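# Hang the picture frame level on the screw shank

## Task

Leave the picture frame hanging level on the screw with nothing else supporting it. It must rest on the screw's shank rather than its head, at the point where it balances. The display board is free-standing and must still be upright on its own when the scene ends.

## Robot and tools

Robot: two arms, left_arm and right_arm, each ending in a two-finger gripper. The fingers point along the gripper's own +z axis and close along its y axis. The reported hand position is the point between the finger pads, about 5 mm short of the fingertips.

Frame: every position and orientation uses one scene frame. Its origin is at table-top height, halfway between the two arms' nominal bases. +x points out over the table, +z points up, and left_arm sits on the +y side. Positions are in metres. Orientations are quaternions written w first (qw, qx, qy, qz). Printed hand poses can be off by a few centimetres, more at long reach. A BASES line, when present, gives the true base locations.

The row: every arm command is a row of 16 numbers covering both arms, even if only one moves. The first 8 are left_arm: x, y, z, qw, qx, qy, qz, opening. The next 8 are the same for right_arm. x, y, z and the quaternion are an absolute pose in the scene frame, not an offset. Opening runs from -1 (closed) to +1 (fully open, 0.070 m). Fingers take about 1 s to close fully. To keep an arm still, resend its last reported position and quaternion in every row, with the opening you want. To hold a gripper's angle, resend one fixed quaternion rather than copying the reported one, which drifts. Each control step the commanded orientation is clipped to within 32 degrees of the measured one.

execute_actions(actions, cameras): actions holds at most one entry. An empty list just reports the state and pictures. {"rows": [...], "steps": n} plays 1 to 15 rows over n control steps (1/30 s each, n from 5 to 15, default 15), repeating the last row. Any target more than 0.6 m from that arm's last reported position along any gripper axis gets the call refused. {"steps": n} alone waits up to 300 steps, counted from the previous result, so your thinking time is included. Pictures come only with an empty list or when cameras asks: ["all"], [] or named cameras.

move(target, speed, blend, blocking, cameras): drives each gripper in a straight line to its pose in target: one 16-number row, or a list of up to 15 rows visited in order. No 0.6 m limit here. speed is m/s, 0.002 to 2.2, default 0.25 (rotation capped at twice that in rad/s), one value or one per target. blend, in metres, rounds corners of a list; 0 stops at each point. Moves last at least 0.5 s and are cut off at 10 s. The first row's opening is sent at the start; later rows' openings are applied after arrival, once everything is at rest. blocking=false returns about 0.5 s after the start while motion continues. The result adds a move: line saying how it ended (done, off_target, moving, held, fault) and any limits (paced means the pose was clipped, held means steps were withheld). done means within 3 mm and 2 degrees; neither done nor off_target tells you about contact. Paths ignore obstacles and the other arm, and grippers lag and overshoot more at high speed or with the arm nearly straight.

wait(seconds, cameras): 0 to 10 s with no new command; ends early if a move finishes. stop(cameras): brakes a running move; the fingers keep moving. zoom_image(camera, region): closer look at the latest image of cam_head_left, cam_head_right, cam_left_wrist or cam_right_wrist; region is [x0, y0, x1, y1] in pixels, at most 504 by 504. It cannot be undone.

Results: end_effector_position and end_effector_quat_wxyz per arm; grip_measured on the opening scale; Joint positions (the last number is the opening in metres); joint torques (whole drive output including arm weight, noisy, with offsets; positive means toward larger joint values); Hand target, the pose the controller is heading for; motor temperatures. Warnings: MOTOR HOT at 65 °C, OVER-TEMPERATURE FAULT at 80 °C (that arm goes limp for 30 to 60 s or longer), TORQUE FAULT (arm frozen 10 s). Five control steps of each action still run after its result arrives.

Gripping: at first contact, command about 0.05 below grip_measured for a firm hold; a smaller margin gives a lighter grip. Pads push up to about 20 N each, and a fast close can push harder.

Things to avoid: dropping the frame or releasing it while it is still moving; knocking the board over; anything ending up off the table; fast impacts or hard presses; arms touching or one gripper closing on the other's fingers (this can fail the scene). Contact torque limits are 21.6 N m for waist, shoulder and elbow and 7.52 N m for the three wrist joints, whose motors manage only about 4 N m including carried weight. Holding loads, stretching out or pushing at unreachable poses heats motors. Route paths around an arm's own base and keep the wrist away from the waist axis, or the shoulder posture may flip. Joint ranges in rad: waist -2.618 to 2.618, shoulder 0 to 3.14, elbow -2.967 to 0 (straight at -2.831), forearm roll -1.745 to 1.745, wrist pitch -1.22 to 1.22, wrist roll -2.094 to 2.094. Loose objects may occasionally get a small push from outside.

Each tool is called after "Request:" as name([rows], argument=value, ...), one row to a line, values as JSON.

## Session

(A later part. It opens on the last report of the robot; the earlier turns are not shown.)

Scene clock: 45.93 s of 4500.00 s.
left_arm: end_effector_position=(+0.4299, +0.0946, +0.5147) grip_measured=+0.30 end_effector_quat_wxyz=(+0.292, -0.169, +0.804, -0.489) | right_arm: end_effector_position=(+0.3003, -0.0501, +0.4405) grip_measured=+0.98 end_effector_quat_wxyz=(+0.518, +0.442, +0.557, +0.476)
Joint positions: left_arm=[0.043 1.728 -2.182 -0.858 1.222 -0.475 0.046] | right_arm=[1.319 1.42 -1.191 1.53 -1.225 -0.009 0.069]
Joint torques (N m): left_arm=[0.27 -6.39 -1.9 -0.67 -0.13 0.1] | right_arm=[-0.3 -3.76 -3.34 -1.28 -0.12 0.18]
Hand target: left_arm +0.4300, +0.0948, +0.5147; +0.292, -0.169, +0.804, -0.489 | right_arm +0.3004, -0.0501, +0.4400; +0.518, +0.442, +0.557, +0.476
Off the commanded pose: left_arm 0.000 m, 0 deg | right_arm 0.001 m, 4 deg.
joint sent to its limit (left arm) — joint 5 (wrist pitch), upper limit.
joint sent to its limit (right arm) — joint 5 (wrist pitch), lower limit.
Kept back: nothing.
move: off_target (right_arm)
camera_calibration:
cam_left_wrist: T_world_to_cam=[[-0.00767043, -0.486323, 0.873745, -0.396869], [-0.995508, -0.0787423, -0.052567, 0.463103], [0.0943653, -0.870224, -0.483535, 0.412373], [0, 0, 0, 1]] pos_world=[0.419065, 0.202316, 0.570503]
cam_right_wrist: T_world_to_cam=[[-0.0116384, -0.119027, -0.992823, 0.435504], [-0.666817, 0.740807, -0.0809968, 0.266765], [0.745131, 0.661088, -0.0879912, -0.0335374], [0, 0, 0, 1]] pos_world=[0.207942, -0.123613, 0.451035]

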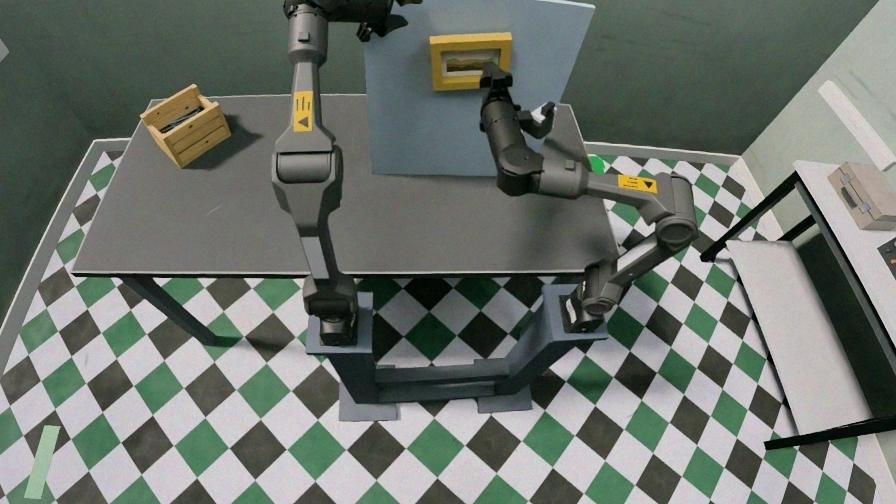

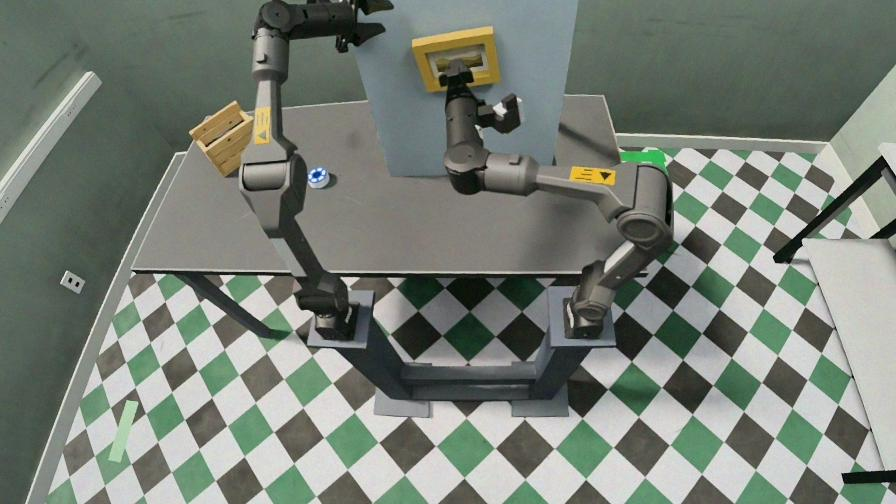

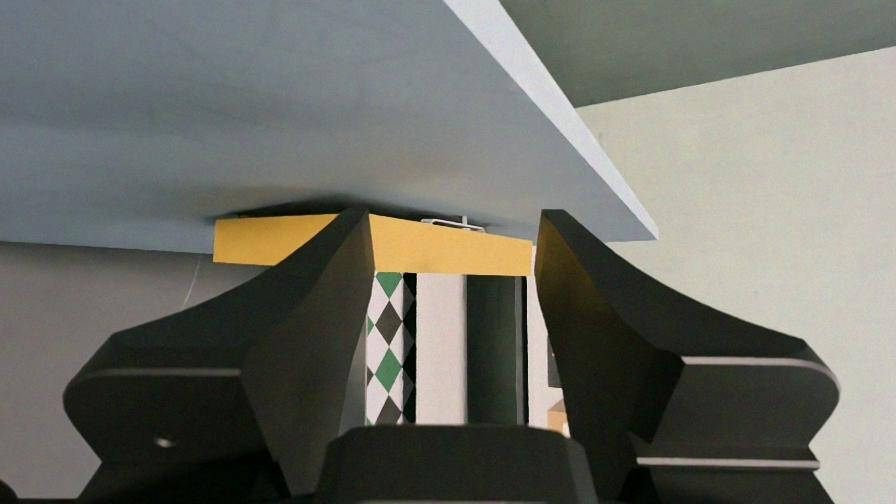

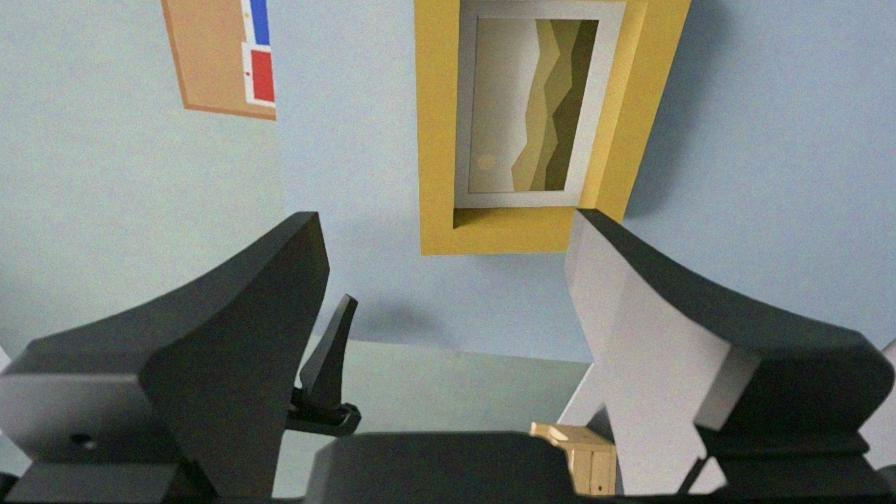

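Request:
move(target=[0.43,0.0948,0.5147,0.292,-0.169,0.804,-0.489,0.3,0.37,-0.035,0.444,0.5565,0.4427,0.5189,0.4747,1], speed=0.1)

Request:
zoom_image(camera="cam_left_wrist", region=[200, 150, 600, 350])

Scene clock: 48.37 s of 4500.00 s.
left_arm: end_effector_position=(+0.4299, +0.0946, +0.5147) grip_measured=+0.30 end_effector_quat_wxyz=(+0.292, -0.169, +0.804, -0.489) | right_arm: end_effector_position=(+0.3706, -0.0348, +0.4438) grip_measured=+0.98 end_effector_quat_wxyz=(+0.557, +0.442, +0.519, +0.474)
Joint positions: left_arm=[0.043 1.728 -2.182 -0.858 1.222 -0.475 0.045] | right_arm=[1.123 1.618 -1.349 1.403 -1.123 0.078 0.069]
Joint torques (N m): left_arm=[0.54 -5.58 -2.07 -0.65 -0.02 0.07] | right_arm=[0.71 -6.91 -3.61 -1.02 -0.32 -0.07]
Hand target: left_arm +0.4300, +0.0948, +0.5147; +0.292, -0.169, +0.804, -0.489 | right_arm +0.3700, -0.0350, +0.4440; +0.556, +0.443, +0.519, +0.475
Off the commanded pose: left_arm 0.000 m, 0 deg | right_arm 0.001 m, 0 deg.
joint sent to its limit (left arm) — joint 5 (wrist pitch), upper limit.
Kept back: nothing.
move: done
camera_calibration:
cam_left_wrist: T_world_to_cam=[[-0.00767043, -0.486323, 0.873745, -0.396869], [-0.995508, -0.0787423, -0.052567, 0.463103], [0.0943653, -0.870224, -0.483535, 0.412373], [0, 0, 0, 1]] pos_world=[0.419065, 0.202316, 0.570503]
cam_right_wrist: T_world_to_cam=[[0.059652, -0.119946, -0.990987, 0.414165], [-0.602059, 0.787538, -0.131562, 0.302604], [0.79622, 0.604481, -0.0252366, -0.14455], [0, 0, 0, 1]] pos_world=[0.272573, -0.101257, 0.446595]

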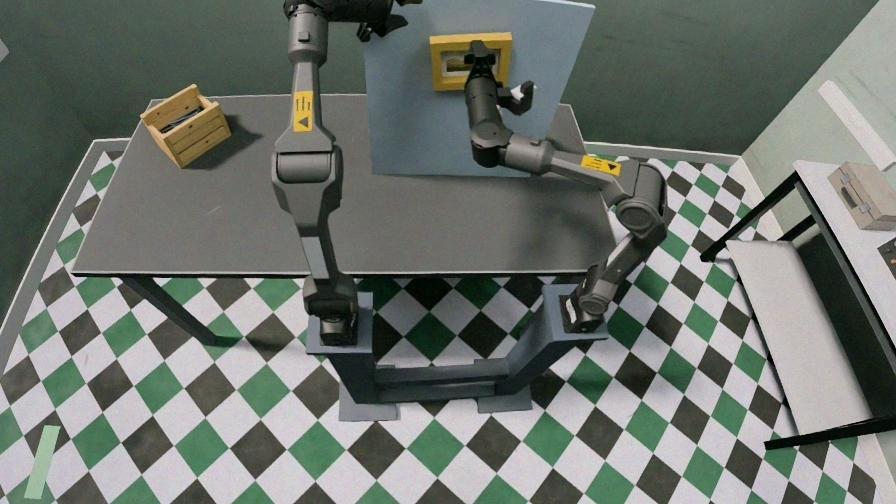

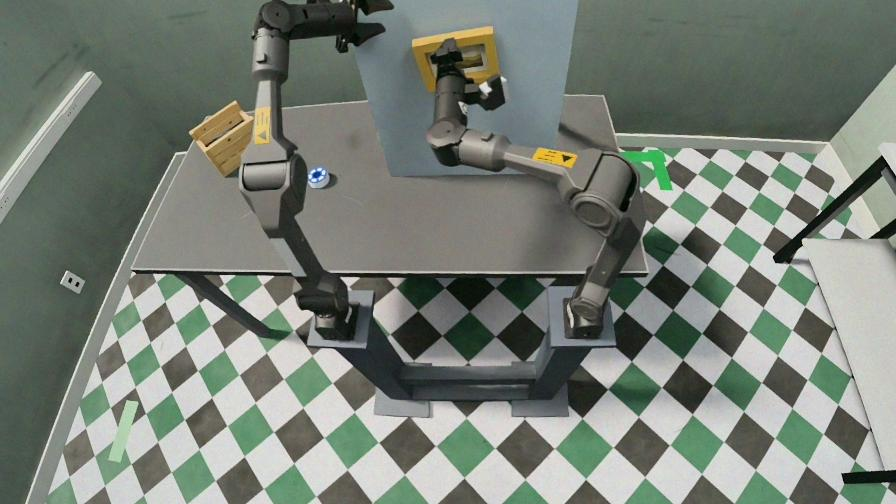

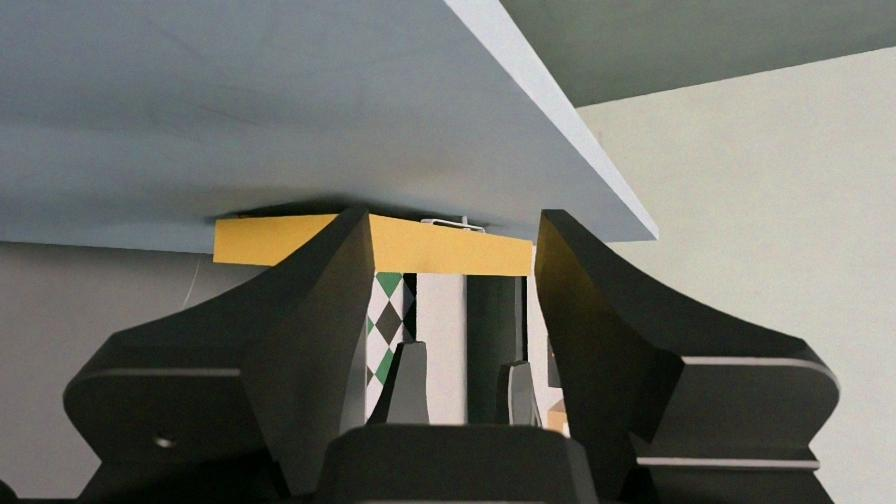

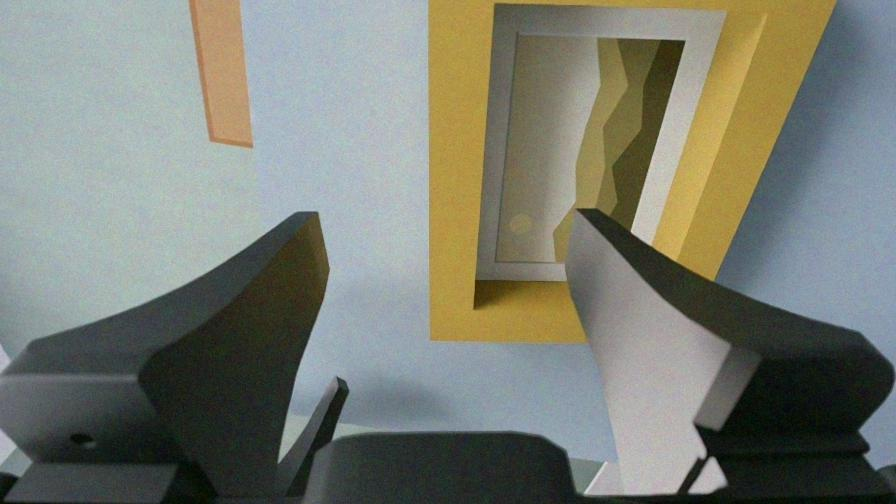

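Scaled by 1.260 from the camera's 896x504 image, which has a finer 1280x720 frame.

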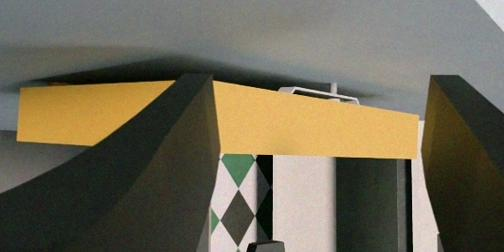

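Request:
move(target=[0.43,0.0948,0.5147,0.292,-0.169,0.804,-0.489,0.3,0.40,-0.035,0.440,0.5565,0.4427,0.5189,0.4747,1], speed=0.06, cameras=["cam_left_wrist","cam_right_wrist"])

Request:
zoom_image(camera="cam_left_wrist", region=[340, 180, 580, 380])

Scene clock: 49.97 s of 4500.00 s.
left_arm: end_effector_position=(+0.4299, +0.0946, +0.5147) grip_measured=+0.30 end_effector_quat_wxyz=(+0.292, -0.169, +0.804, -0.489) | right_arm: end_effector_position=(+0.4004, -0.0351, +0.4398) grip_measured=+0.98 end_effector_quat_wxyz=(+0.556, +0.443, +0.519, +0.474)
Joint positions: left_arm=[0.043 1.728 -2.182 -0.858 1.222 -0.475 0.046] | right_arm=[1.038 1.67 -1.398 1.379 -1.042 0.098 0.069]
Joint torques (N m): left_arm=[0.32 -5.78 -2.02 -0.63 0.03 0.09] | right_arm=[0.7 -6.77 -4.19 -1.07 -0.34 0.07]
Hand target: left_arm +0.4300, +0.0948, +0.5147; +0.292, -0.169, +0.804, -0.489 | right_arm +0.4000, -0.0350, +0.4400; +0.556, +0.443, +0.519, +0.475
Off the commanded pose: left_arm 0.000 m, 0 deg | right_arm 0.000 m, 0 deg.
joint sent to its limit (left arm) — joint 5 (wrist pitch), upper limit.
Kept back: nothing.
move: done
camera_calibration:
cam_left_wrist: T_world_to_cam=[[-0.00767043, -0.486323, 0.873745, -0.396869], [-0.995508, -0.0787423, -0.052567, 0.463103], [0.0943653, -0.870224, -0.483535, 0.412373], [0, 0, 0, 1]] pos_world=[0.419065, 0.202316, 0.570503]
cam_right_wrist: T_world_to_cam=[[0.0591207, -0.119472, -0.991076, 0.408723], [-0.602336, 0.787444, -0.130856, 0.320107], [0.79605, 0.604697, -0.0254081, -0.167984], [0, 0, 0, 1]] pos_world=[0.302372, -0.101656, 0.442695]
Images, in order (width x height): cam_left_wrist 896x504, cam_right_wrist 896x504.

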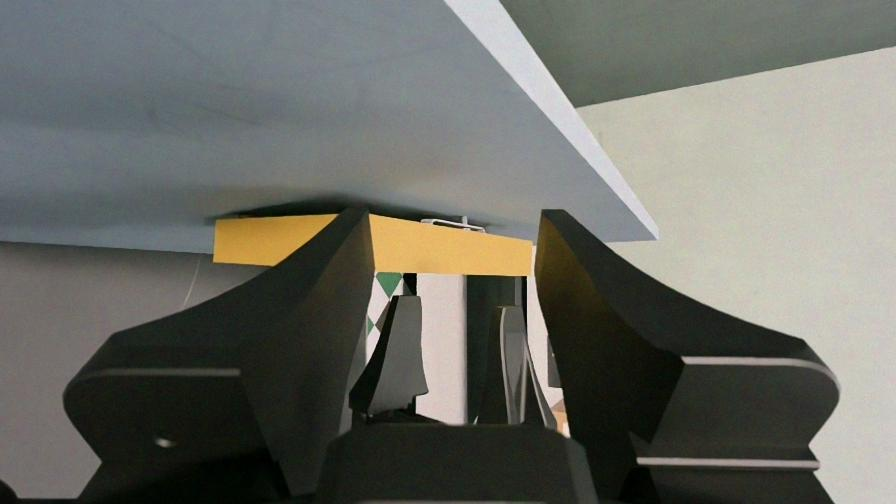

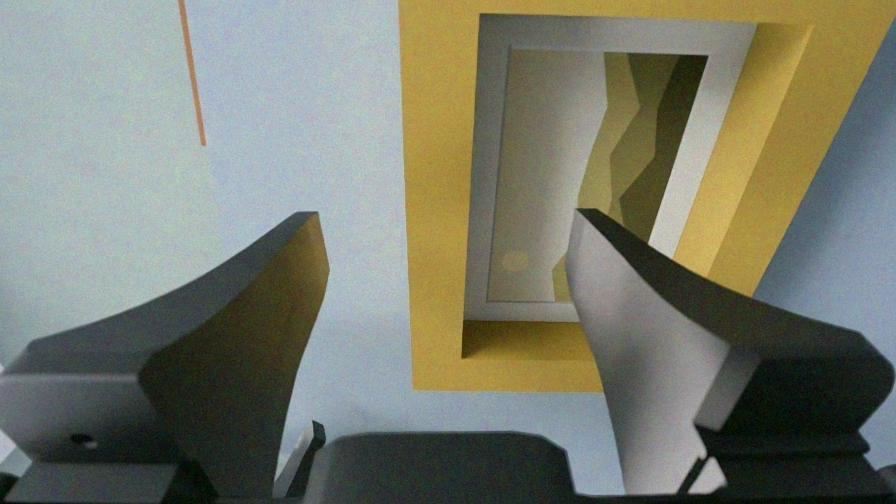

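Scaled by 2.100 from the camera's 896x504 image, which has a finer 1280x720 frame.

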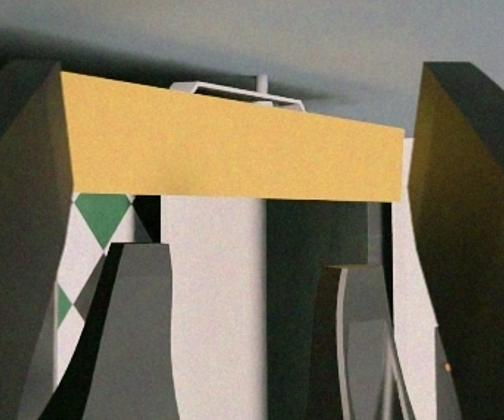

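Request:
move(target=[0.43,0.0948,0.5147,0.292,-0.169,0.804,-0.489,0.3,0.429,-0.035,0.4418,0.5565,0.4427,0.5189,0.4747,1], speed=0.04, cameras=["cam_left_wrist","cam_right_wrist"])

Request:
zoom_image(camera="cam_left_wrist", region=[340, 180, 580, 380])

Scene clock: 52.10 s of 4500.00 s.
left_arm: end_effector_position=(+0.4299, +0.0946, +0.5147) grip_measured=+0.30 end_effector_quat_wxyz=(+0.292, -0.169, +0.804, -0.489) | right_arm: end_effector_position=(+0.4293, -0.0351, +0.4417) grip_measured=+0.98 end_effector_quat_wxyz=(+0.556, +0.443, +0.519, +0.475)
Joint positions: left_arm=[0.043 1.728 -2.182 -0.858 1.222 -0.475 0.046] | right_arm=[0.965 1.726 -1.479 1.373 -0.966 0.087 0.069]
Joint torques (N m): left_arm=[0.36 -5.65 -2.01 -0.57 0.07 0.08] | right_arm=[0.74 -6.96 -4.07 -1.1 -0.32 -0.15]
Hand target: left_arm +0.4300, +0.0948, +0.5147; +0.292, -0.169, +0.804, -0.489 | right_arm +0.4290, -0.0350, +0.4418; +0.556, +0.443, +0.519, +0.475
Off the commanded pose: left_arm 0.000 m, 0 deg | right_arm 0.000 m, 0 deg.
joint sent to its limit (left arm) — joint 5 (wrist pitch), upper limit.
Kept back: nothing.
move: done
camera_calibration:
cam_left_wrist: T_world_to_cam=[[-0.00767043, -0.486323, 0.873745, -0.396869], [-0.995508, -0.0787423, -0.052567, 0.463103], [0.0943653, -0.870224, -0.483535, 0.412373], [0, 0, 0, 1]] pos_world=[0.419065, 0.202316, 0.570503]
cam_right_wrist: T_world_to_cam=[[0.0587467, -0.118744, -0.991185, 0.409058], [-0.602432, 0.787504, -0.130049, 0.33735], [0.796005, 0.604762, -0.025272, -0.191044], [0, 0, 0, 1]] pos_world=[0.331272, -0.101555, 0.444496]
Images, in order (width x height): cam_left_wrist 896x504, cam_right_wrist 896x504.

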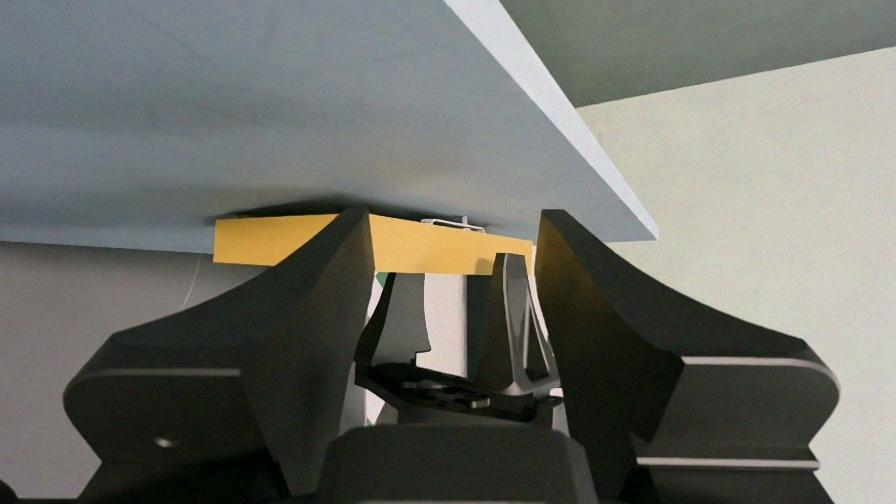

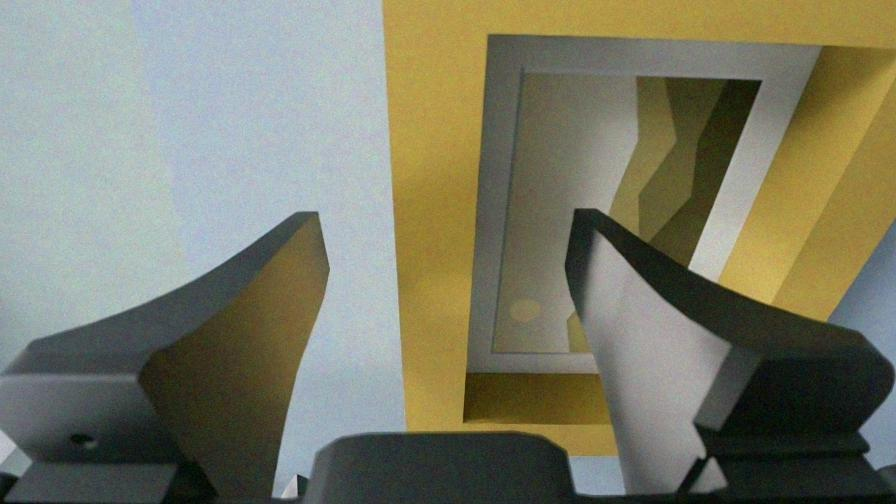

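Scaled by 2.100 from the camera's 896x504 image, which has a finer 1280x720 frame.

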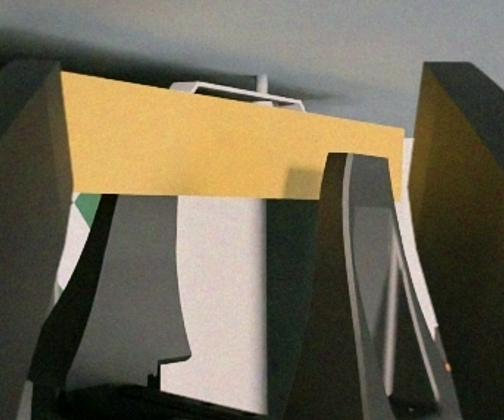

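Request:
move([
  [0.43,0.0948,0.5147,0.292,-0.169,0.804,-0.489,0.3,0.431,-0.035,0.444,0.5565,0.4427,0.5189,0.4747,1],
  [0.43,0.0948,0.5147,0.292,-0.169,0.804,-0.489,0.3,0.431,-0.035,0.444,0.5565,0.4427,0.5189,0.4747,-0.15],
], speed=0.04, cameras=["cam_left_wrist","cam_right_wrist"])

Request:
zoom_image(camera="cam_left_wrist", region=[340, 180, 580, 380])

Request:
zoom_image(camera="cam_right_wrist", region=[250, 130, 650, 330])

Scene clock: 53.93 s of 4500.00 s.
left_arm: end_effector_position=(+0.4299, +0.0946, +0.5147) grip_measured=+0.30 end_effector_quat_wxyz=(+0.292, -0.169, +0.804, -0.489) | right_arm: end_effector_position=(+0.4309, -0.0351, +0.4442) grip_measured=-0.15 end_effector_quat_wxyz=(+0.557, +0.443, +0.518, +0.475)
Joint positions: left_arm=[0.043 1.728 -2.182 -0.858 1.222 -0.475 0.046] | right_arm=[0.961 1.729 -1.492 1.377 -0.96 0.077 0.03]
Joint torques (N m): left_arm=[0.23 -5.86 -1.89 -0.56 0.07 0.07] | right_arm=[-0.44 -6.08 -4.65 -0.95 -0.09 -0.07]
Hand target: left_arm +0.4300, +0.0948, +0.5147; +0.292, -0.169, +0.804, -0.489 | right_arm +0.4310, -0.0350, +0.4440; +0.556, +0.443, +0.519, +0.475
Off the commanded pose: left_arm 0.000 m, 0 deg | right_arm 0.000 m, 0 deg.
joint sent to its limit (left arm) — joint 5 (wrist pitch), upper limit.
Kept back: nothing.
move: done
camera_calibration:
cam_left_wrist: T_world_to_cam=[[-0.00767043, -0.486323, 0.873745, -0.396869], [-0.995508, -0.0787423, -0.052567, 0.463103], [0.0943653, -0.870224, -0.483535, 0.412373], [0, 0, 0, 1]] pos_world=[0.419065, 0.202316, 0.570503]
cam_right_wrist: T_world_to_cam=[[0.0601793, -0.119093, -0.991058, 0.410763], [-0.602158, 0.787523, -0.131199, 0.339131], [0.796106, 0.604669, -0.0243199, -0.192665], [0, 0, 0, 1]] pos_world=[0.332873, -0.101656, 0.446898]
Images, in order (width x height): cam_left_wrist 896x504, cam_right_wrist 896x504.

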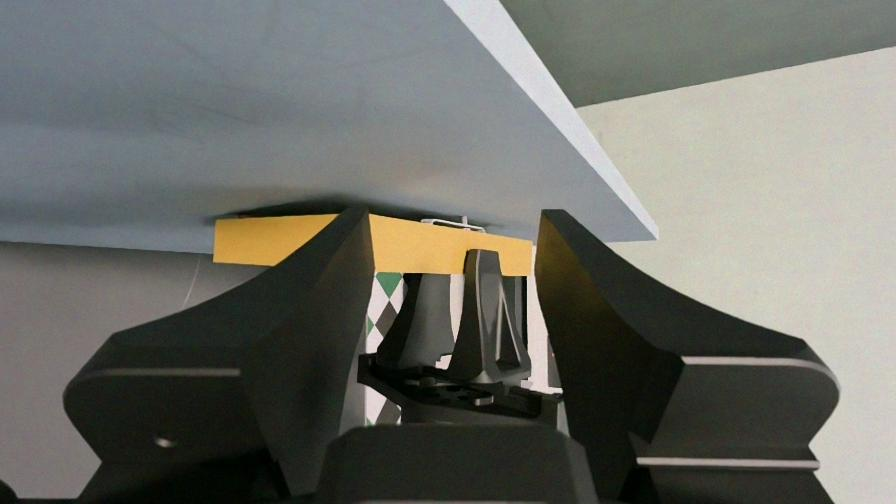

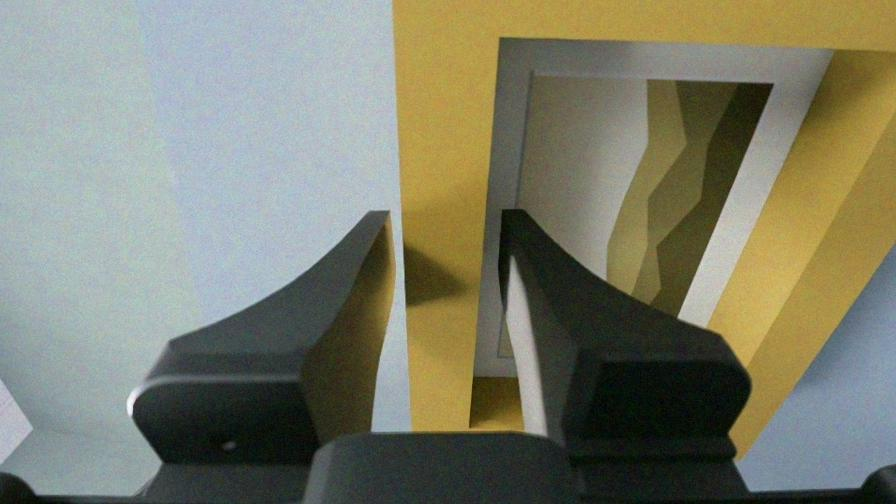

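Scaled by 2.100 from the camera's 896x504 image, which has a finer 1280x720 frame.

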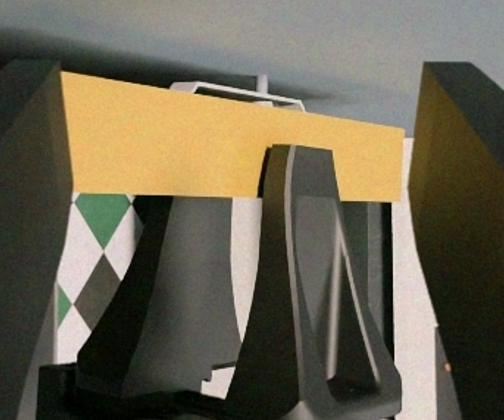

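Scaled by 1.260 from the camera's 896x504 image, which has a finer 1280x720 frame.

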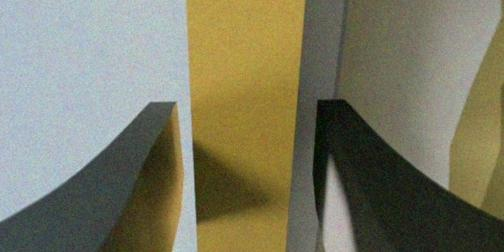

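Request:
move([
  [0.43,0.0948,0.5147,0.292,-0.169,0.804,-0.489,0.3,0.431,-0.035,0.445,0.5565,0.4427,0.5189,0.4747,-0.15],
  [0.43,0.0948,0.5147,0.292,-0.169,0.804,-0.489,0.3,0.431,-0.035,0.445,0.5565,0.4427,0.5189,0.4747,-0.22],
  [0.43,0.0948,0.5147,0.292,-0.169,0.804,-0.489,0.3,0.431,-0.035,0.445,0.5565,0.4427,0.5189,0.4747,-0.26],
], speed=0.04, cameras=["cam_left_wrist","cam_right_wrist"])

Request:
zoom_image(camera="cam_right_wrist", region=[350, 150, 550, 250])

Scene clock: 56.10 s of 4500.00 s.
left_arm: end_effector_position=(+0.4299, +0.0946, +0.5147) grip_measured=+0.30 end_effector_quat_wxyz=(+0.292, -0.169, +0.804, -0.489) | right_arm: end_effector_position=(+0.4310, -0.0350, +0.4448) grip_measured=-0.26 end_effector_quat_wxyz=(+0.557, +0.443, +0.519, +0.475)
Joint positions: left_arm=[0.043 1.728 -2.182 -0.858 1.222 -0.475 0.046] | right_arm=[0.961 1.729 -1.495 1.38 -0.959 0.072 0.026]
Joint torques (N m): left_arm=[0.27 -5.78 -2 -0.49 0.1 0.05] | right_arm=[-0.39 -7.63 -4.58 -0.96 -0.1 -0.21]
Hand target: left_arm +0.4300, +0.0948, +0.5147; +0.292, -0.169, +0.804, -0.489 | right_arm +0.4310, -0.0350, +0.4450; +0.556, +0.443, +0.519, +0.475
Off the commanded pose: left_arm 0.000 m, 0 deg | right_arm 0.000 m, 0 deg.
Kept back: nothing.
move: done
camera_calibration:
cam_left_wrist: T_world_to_cam=[[-0.00767043, -0.486323, 0.873745, -0.396869], [-0.995508, -0.0787423, -0.052567, 0.463103], [0.0943653, -0.870224, -0.483535, 0.412373], [0, 0, 0, 1]] pos_world=[0.419065, 0.202316, 0.570503]
cam_right_wrist: T_world_to_cam=[[0.0594055, -0.119511, -0.991054, 0.411674], [-0.60237, 0.787385, -0.131058, 0.339196], [0.796004, 0.604766, -0.0252149, -0.192343], [0, 0, 0, 1]] pos_world=[0.332972, -0.101556, 0.447595]
Images, in order (width x height): cam_left_wrist 896x504, cam_right_wrist 896x504.

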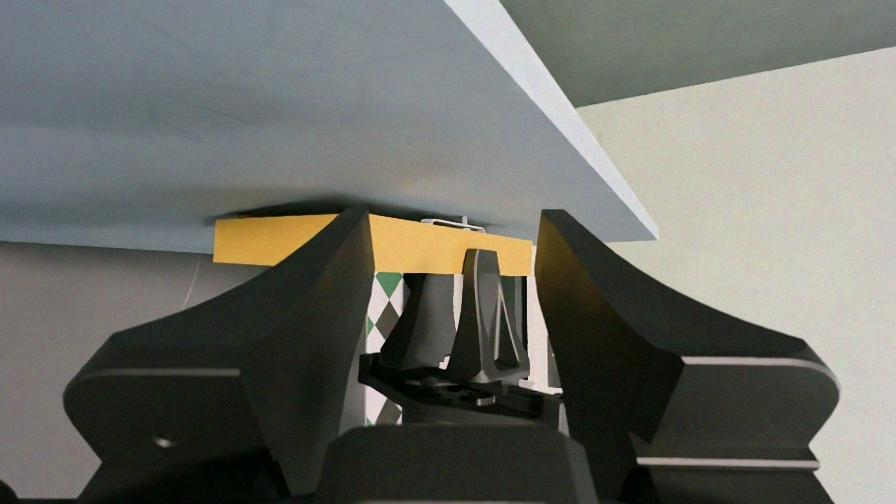

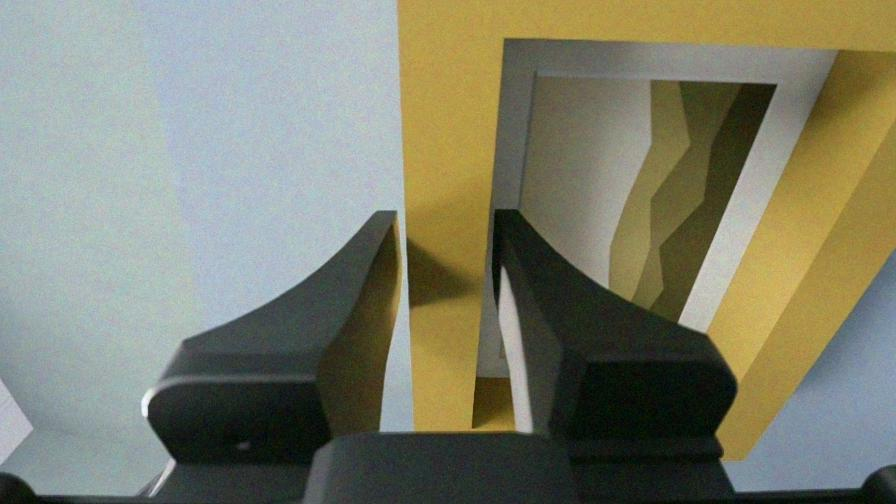

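Scaled by 2.520 from the camera's 896x504 image, which has a finer 1280x720 frame.

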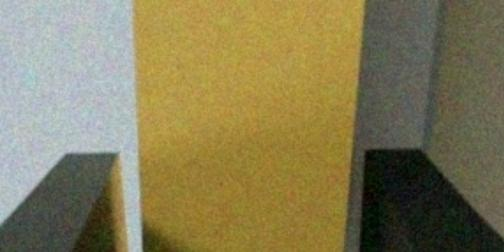

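Request:
move([
  [0.43,0.0948,0.5147,0.292,-0.169,0.804,-0.489,0.3,0.431,-0.035,0.445,0.5565,0.4427,0.5189,0.4747,-0.29],
  [0.43,0.0948,0.5147,0.292,-0.169,0.804,-0.489,0.3,0.431,-0.035,0.445,0.5565,0.4427,0.5189,0.4747,-0.31],
  [0.43,0.0948,0.5147,0.292,-0.169,0.804,-0.489,0.3,0.431,-0.035,0.445,0.5565,0.4427,0.5189,0.4747,-0.33],
], speed=0.04, cameras=["cam_left_wrist","cam_right_wrist"])

Request:
zoom_image(camera="cam_right_wrist", region=[350, 150, 550, 250])

Scene clock: 60.40 s of 4500.00 s.
left_arm: end_effector_position=(+0.4299, +0.0946, +0.5147) grip_measured=+0.30 end_effector_quat_wxyz=(+0.292, -0.169, +0.804, -0.489) | right_arm: end_effector_position=(+0.4310, -0.0350, +0.4448) grip_measured=-0.33 end_effector_quat_wxyz=(+0.557, +0.443, +0.519, +0.475)
Joint positions: left_arm=[0.043 1.728 -2.182 -0.858 1.222 -0.475 0.046] | right_arm=[0.961 1.729 -1.495 1.38 -0.959 0.072 0.023]
Joint torques (N m): left_arm=[0.16 -5.81 -2.12 -0.44 0.05 0.08] | right_arm=[-0.23 -7.94 -4.4 -1 -0.14 -0.18]
Hand target: left_arm +0.4300, +0.0948, +0.5147; +0.292, -0.169, +0.804, -0.489 | right_arm +0.4310, -0.0350, +0.4450; +0.556, +0.443, +0.519, +0.475
Off the commanded pose: left_arm 0.000 m, 0 deg | right_arm 0.000 m, 0 deg.
Kept back: nothing.
move: done
camera_calibration:
cam_left_wrist: T_world_to_cam=[[-0.00767043, -0.486323, 0.873745, -0.396869], [-0.995508, -0.0787423, -0.052567, 0.463103], [0.0943653, -0.870224, -0.483535, 0.412373], [0, 0, 0, 1]] pos_world=[0.419065, 0.202316, 0.570503]
cam_right_wrist: T_world_to_cam=[[0.0594055, -0.119511, -0.991054, 0.411674], [-0.60237, 0.787385, -0.131058, 0.339196], [0.796004, 0.604766, -0.0252149, -0.192343], [0, 0, 0, 1]] pos_world=[0.332972, -0.101556, 0.447595]
Images, in order (width x height): cam_left_wrist 896x504, cam_right_wrist 896x504.

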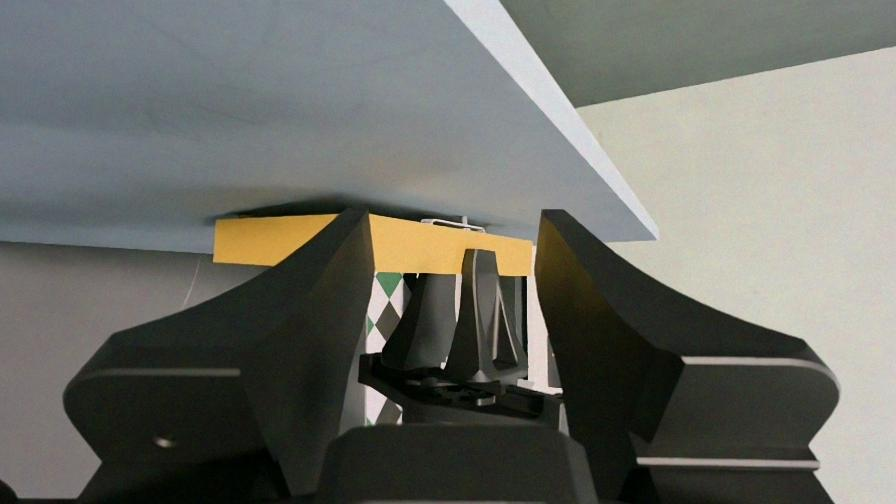

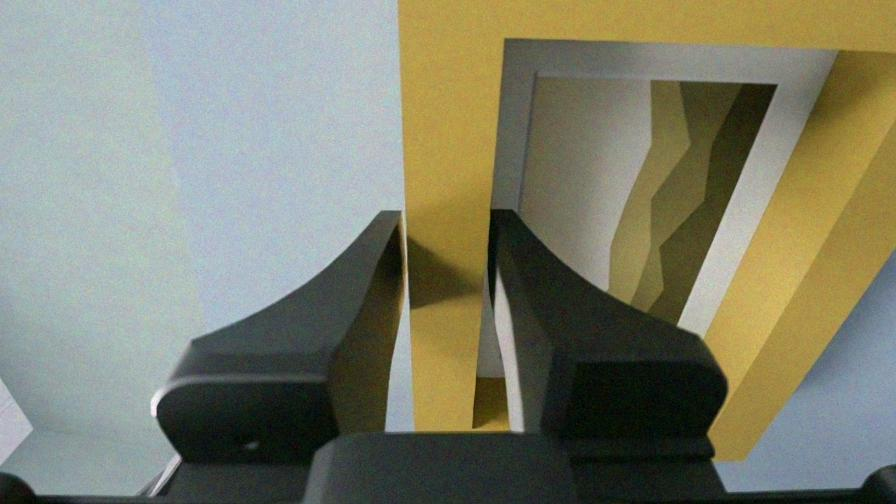

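Scaled by 2.520 from the camera's 896x504 image, which has a finer 1280x720 frame.

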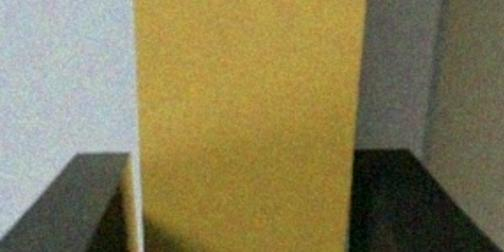

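Request:
move([
  [0.43,0.0948,0.5147,0.292,-0.169,0.804,-0.489,0.3,0.431,-0.035,0.445,0.5565,0.4427,0.5189,0.4747,-0.345],
  [0.43,0.0948,0.5147,0.292,-0.169,0.804,-0.489,0.3,0.431,-0.035,0.445,0.5565,0.4427,0.5189,0.4747,-0.36],
  [0.43,0.0948,0.5147,0.292,-0.169,0.804,-0.489,0.3,0.431,-0.035,0.445,0.5565,0.4427,0.5189,0.4747,-0.375],
  [0.43,0.0948,0.5147,0.292,-0.169,0.804,-0.489,0.3,0.431,-0.035,0.445,0.5565,0.4427,0.5189,0.4747,-0.39],
], speed=0.04, cameras=["cam_left_wrist","cam_right_wrist"])

Request:
zoom_image(camera="cam_right_wrist", region=[350, 150, 550, 250])

Request:
zoom_image(camera="cam_left_wrist", region=[340, 180, 580, 300])

Scene clock: 62.70 s of 4500.00 s.
left_arm: end_effector_position=(+0.4299, +0.0946, +0.5147) grip_measured=+0.30 end_effector_quat_wxyz=(+0.292, -0.169, +0.804, -0.489) | right_arm: end_effector_position=(+0.4310, -0.0350, +0.4448) grip_measured=-0.39 end_effector_quat_wxyz=(+0.557, +0.443, +0.519, +0.475)
Joint positions: left_arm=[0.043 1.728 -2.182 -0.858 1.222 -0.475 0.046] | right_arm=[0.961 1.729 -1.495 1.38 -0.959 0.072 0.021]
Joint torques (N m): left_arm=[0.03 -5.79 -2.07 -0.41 0.06 0.06] | right_arm=[-0.1 -7.87 -4.3 -1.02 -0.17 -0.17]
Hand target: left_arm +0.4300, +0.0948, +0.5147; +0.292, -0.169, +0.804, -0.489 | right_arm +0.4310, -0.0350, +0.4450; +0.556, +0.443, +0.519, +0.475
Off the commanded pose: left_arm 0.000 m, 0 deg | right_arm 0.000 m, 0 deg.
Kept back: nothing.
move: done
camera_calibration:
cam_left_wrist: T_world_to_cam=[[-0.00767043, -0.486323, 0.873745, -0.396869], [-0.995508, -0.0787423, -0.052567, 0.463103], [0.0943653, -0.870224, -0.483535, 0.412373], [0, 0, 0, 1]] pos_world=[0.419065, 0.202316, 0.570503]
cam_right_wrist: T_world_to_cam=[[0.0594055, -0.119511, -0.991054, 0.411674], [-0.60237, 0.787385, -0.131058, 0.339196], [0.796004, 0.604766, -0.0252149, -0.192343], [0, 0, 0, 1]] pos_world=[0.332972, -0.101556, 0.447595]
Images, in order (width x height): cam_left_wrist 896x504, cam_right_wrist 896x504.

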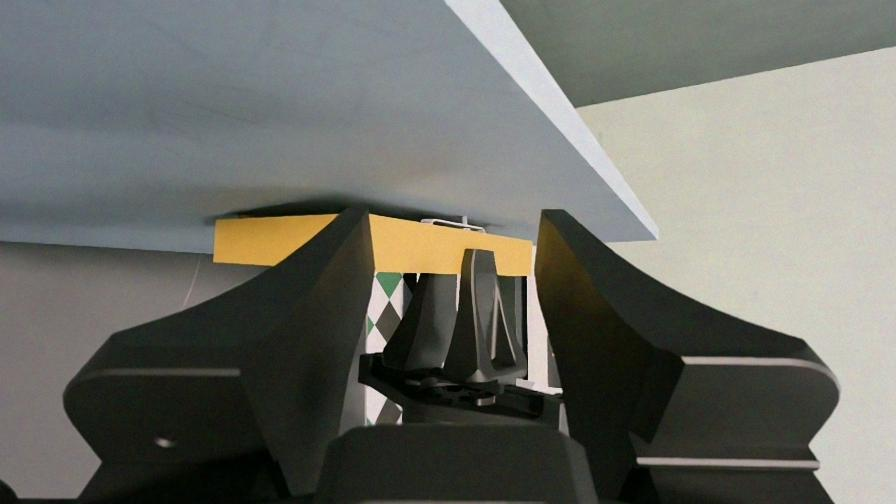

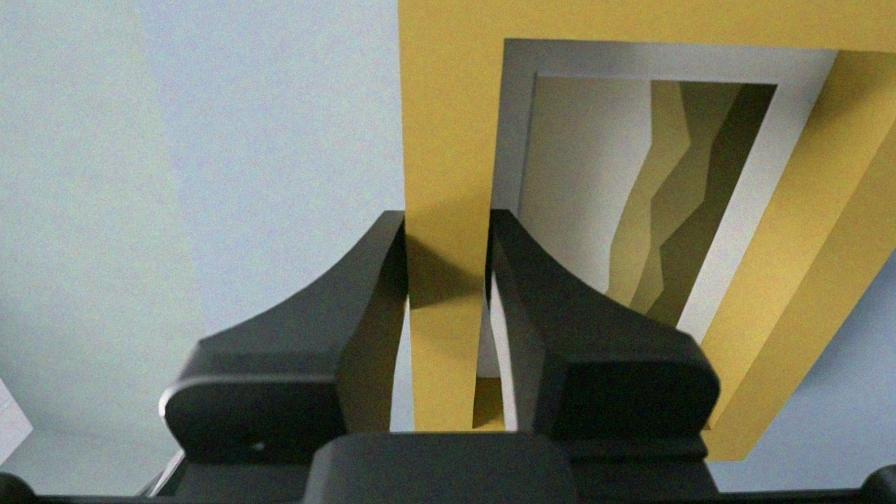

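Scaled by 2.520 from the camera's 896x504 image, which has a finer 1280x720 frame.

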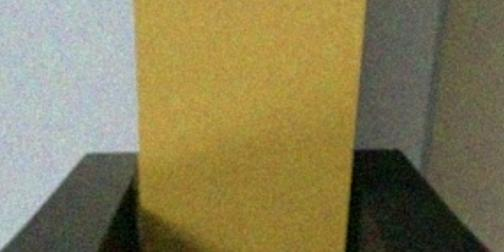

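Scaled by 2.100 from the camera's 896x504 image, which has a finer 1280x720 frame.

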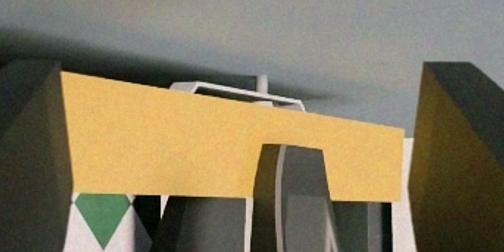

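Request:
move([
  [0.43,0.0948,0.5147,0.292,-0.169,0.804,-0.489,0.3,0.431,-0.035,0.445,0.5565,0.4427,0.5189,0.4747,-0.40],
  [0.43,0.0948,0.5147,0.292,-0.169,0.804,-0.489,0.3,0.431,-0.035,0.445,0.5565,0.4427,0.5189,0.4747,-0.41],
  [0.43,0.0948,0.5147,0.292,-0.169,0.804,-0.489,0.3,0.431,-0.035,0.445,0.5565,0.4427,0.5189,0.4747,-0.42],
  [0.43,0.0948,0.5147,0.292,-0.169,0.804,-0.489,0.3,0.431,-0.035,0.445,0.5565,0.4427,0.5189,0.4747,-0.43],
], speed=0.04, cameras=["cam_left_wrist","cam_right_wrist"])

Request:
zoom_image(camera="cam_right_wrist", region=[350, 150, 550, 250])

Request:
zoom_image(camera="cam_left_wrist", region=[340, 180, 580, 300])

Scene clock: 65.03 s of 4500.00 s.
left_arm: end_effector_position=(+0.4299, +0.0946, +0.5147) grip_measured=+0.30 end_effector_quat_wxyz=(+0.292, -0.169, +0.804, -0.489) | right_arm: end_effector_position=(+0.4310, -0.0350, +0.4448) grip_measured=-0.43 end_effector_quat_wxyz=(+0.557, +0.443, +0.519, +0.475)
Joint positions: left_arm=[0.043 1.728 -2.182 -0.858 1.222 -0.475 0.046] | right_arm=[0.961 1.729 -1.495 1.38 -0.959 0.072 0.02]
Joint torques (N m): left_arm=[0.16 -5.89 -2.04 -0.42 0.08 0.07] | right_arm=[0.01 -7.58 -4.18 -0.98 -0.19 -0.16]
Hand target: left_arm +0.4300, +0.0948, +0.5147; +0.292, -0.169, +0.804, -0.489 | right_arm +0.4310, -0.0350, +0.4450; +0.556, +0.443, +0.519, +0.475
Off the commanded pose: left_arm 0.000 m, 0 deg | right_arm 0.000 m, 0 deg.
Kept back: nothing.
move: done
camera_calibration:
cam_left_wrist: T_world_to_cam=[[-0.00767043, -0.486323, 0.873745, -0.396869], [-0.995508, -0.0787423, -0.052567, 0.463103], [0.0943653, -0.870224, -0.483535, 0.412373], [0, 0, 0, 1]] pos_world=[0.419065, 0.202316, 0.570503]
cam_right_wrist: T_world_to_cam=[[0.0594055, -0.119511, -0.991054, 0.411674], [-0.60237, 0.787385, -0.131058, 0.339196], [0.796004, 0.604766, -0.0252149, -0.192343], [0, 0, 0, 1]] pos_world=[0.332972, -0.101556, 0.447595]
Images, in order (width x height): cam_left_wrist 896x504, cam_right_wrist 896x504.

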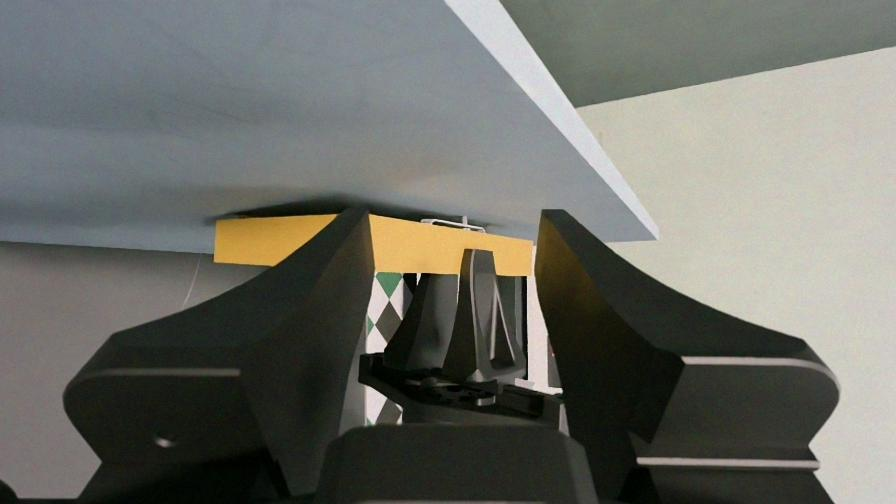

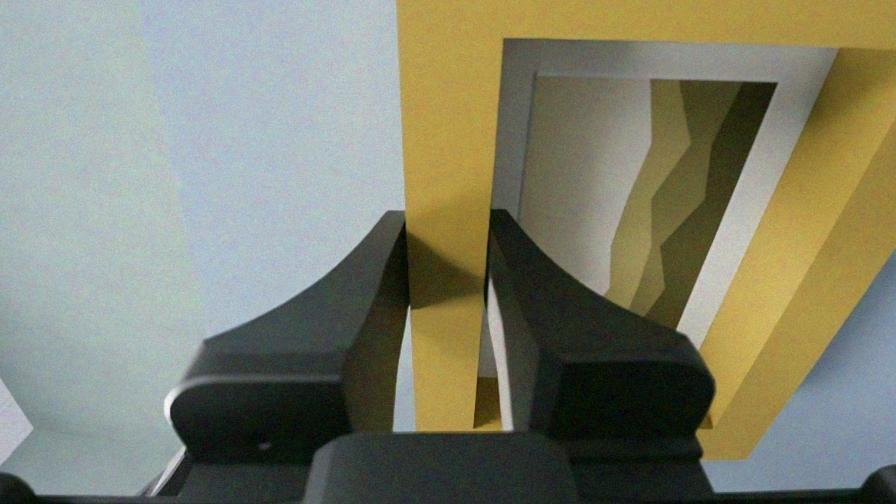

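Scaled by 2.520 from the camera's 896x504 image, which has a finer 1280x720 frame.

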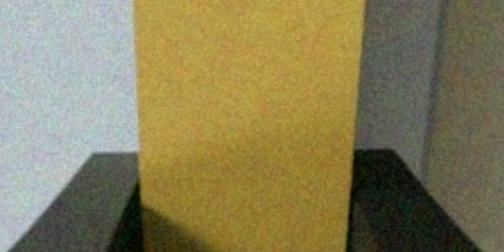

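Scaled by 2.100 from the camera's 896x504 image, which has a finer 1280x720 frame.

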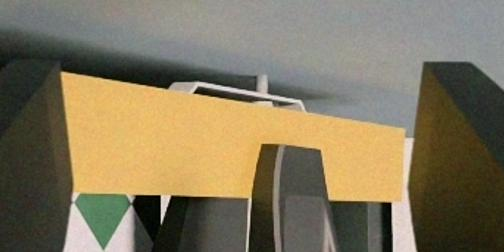

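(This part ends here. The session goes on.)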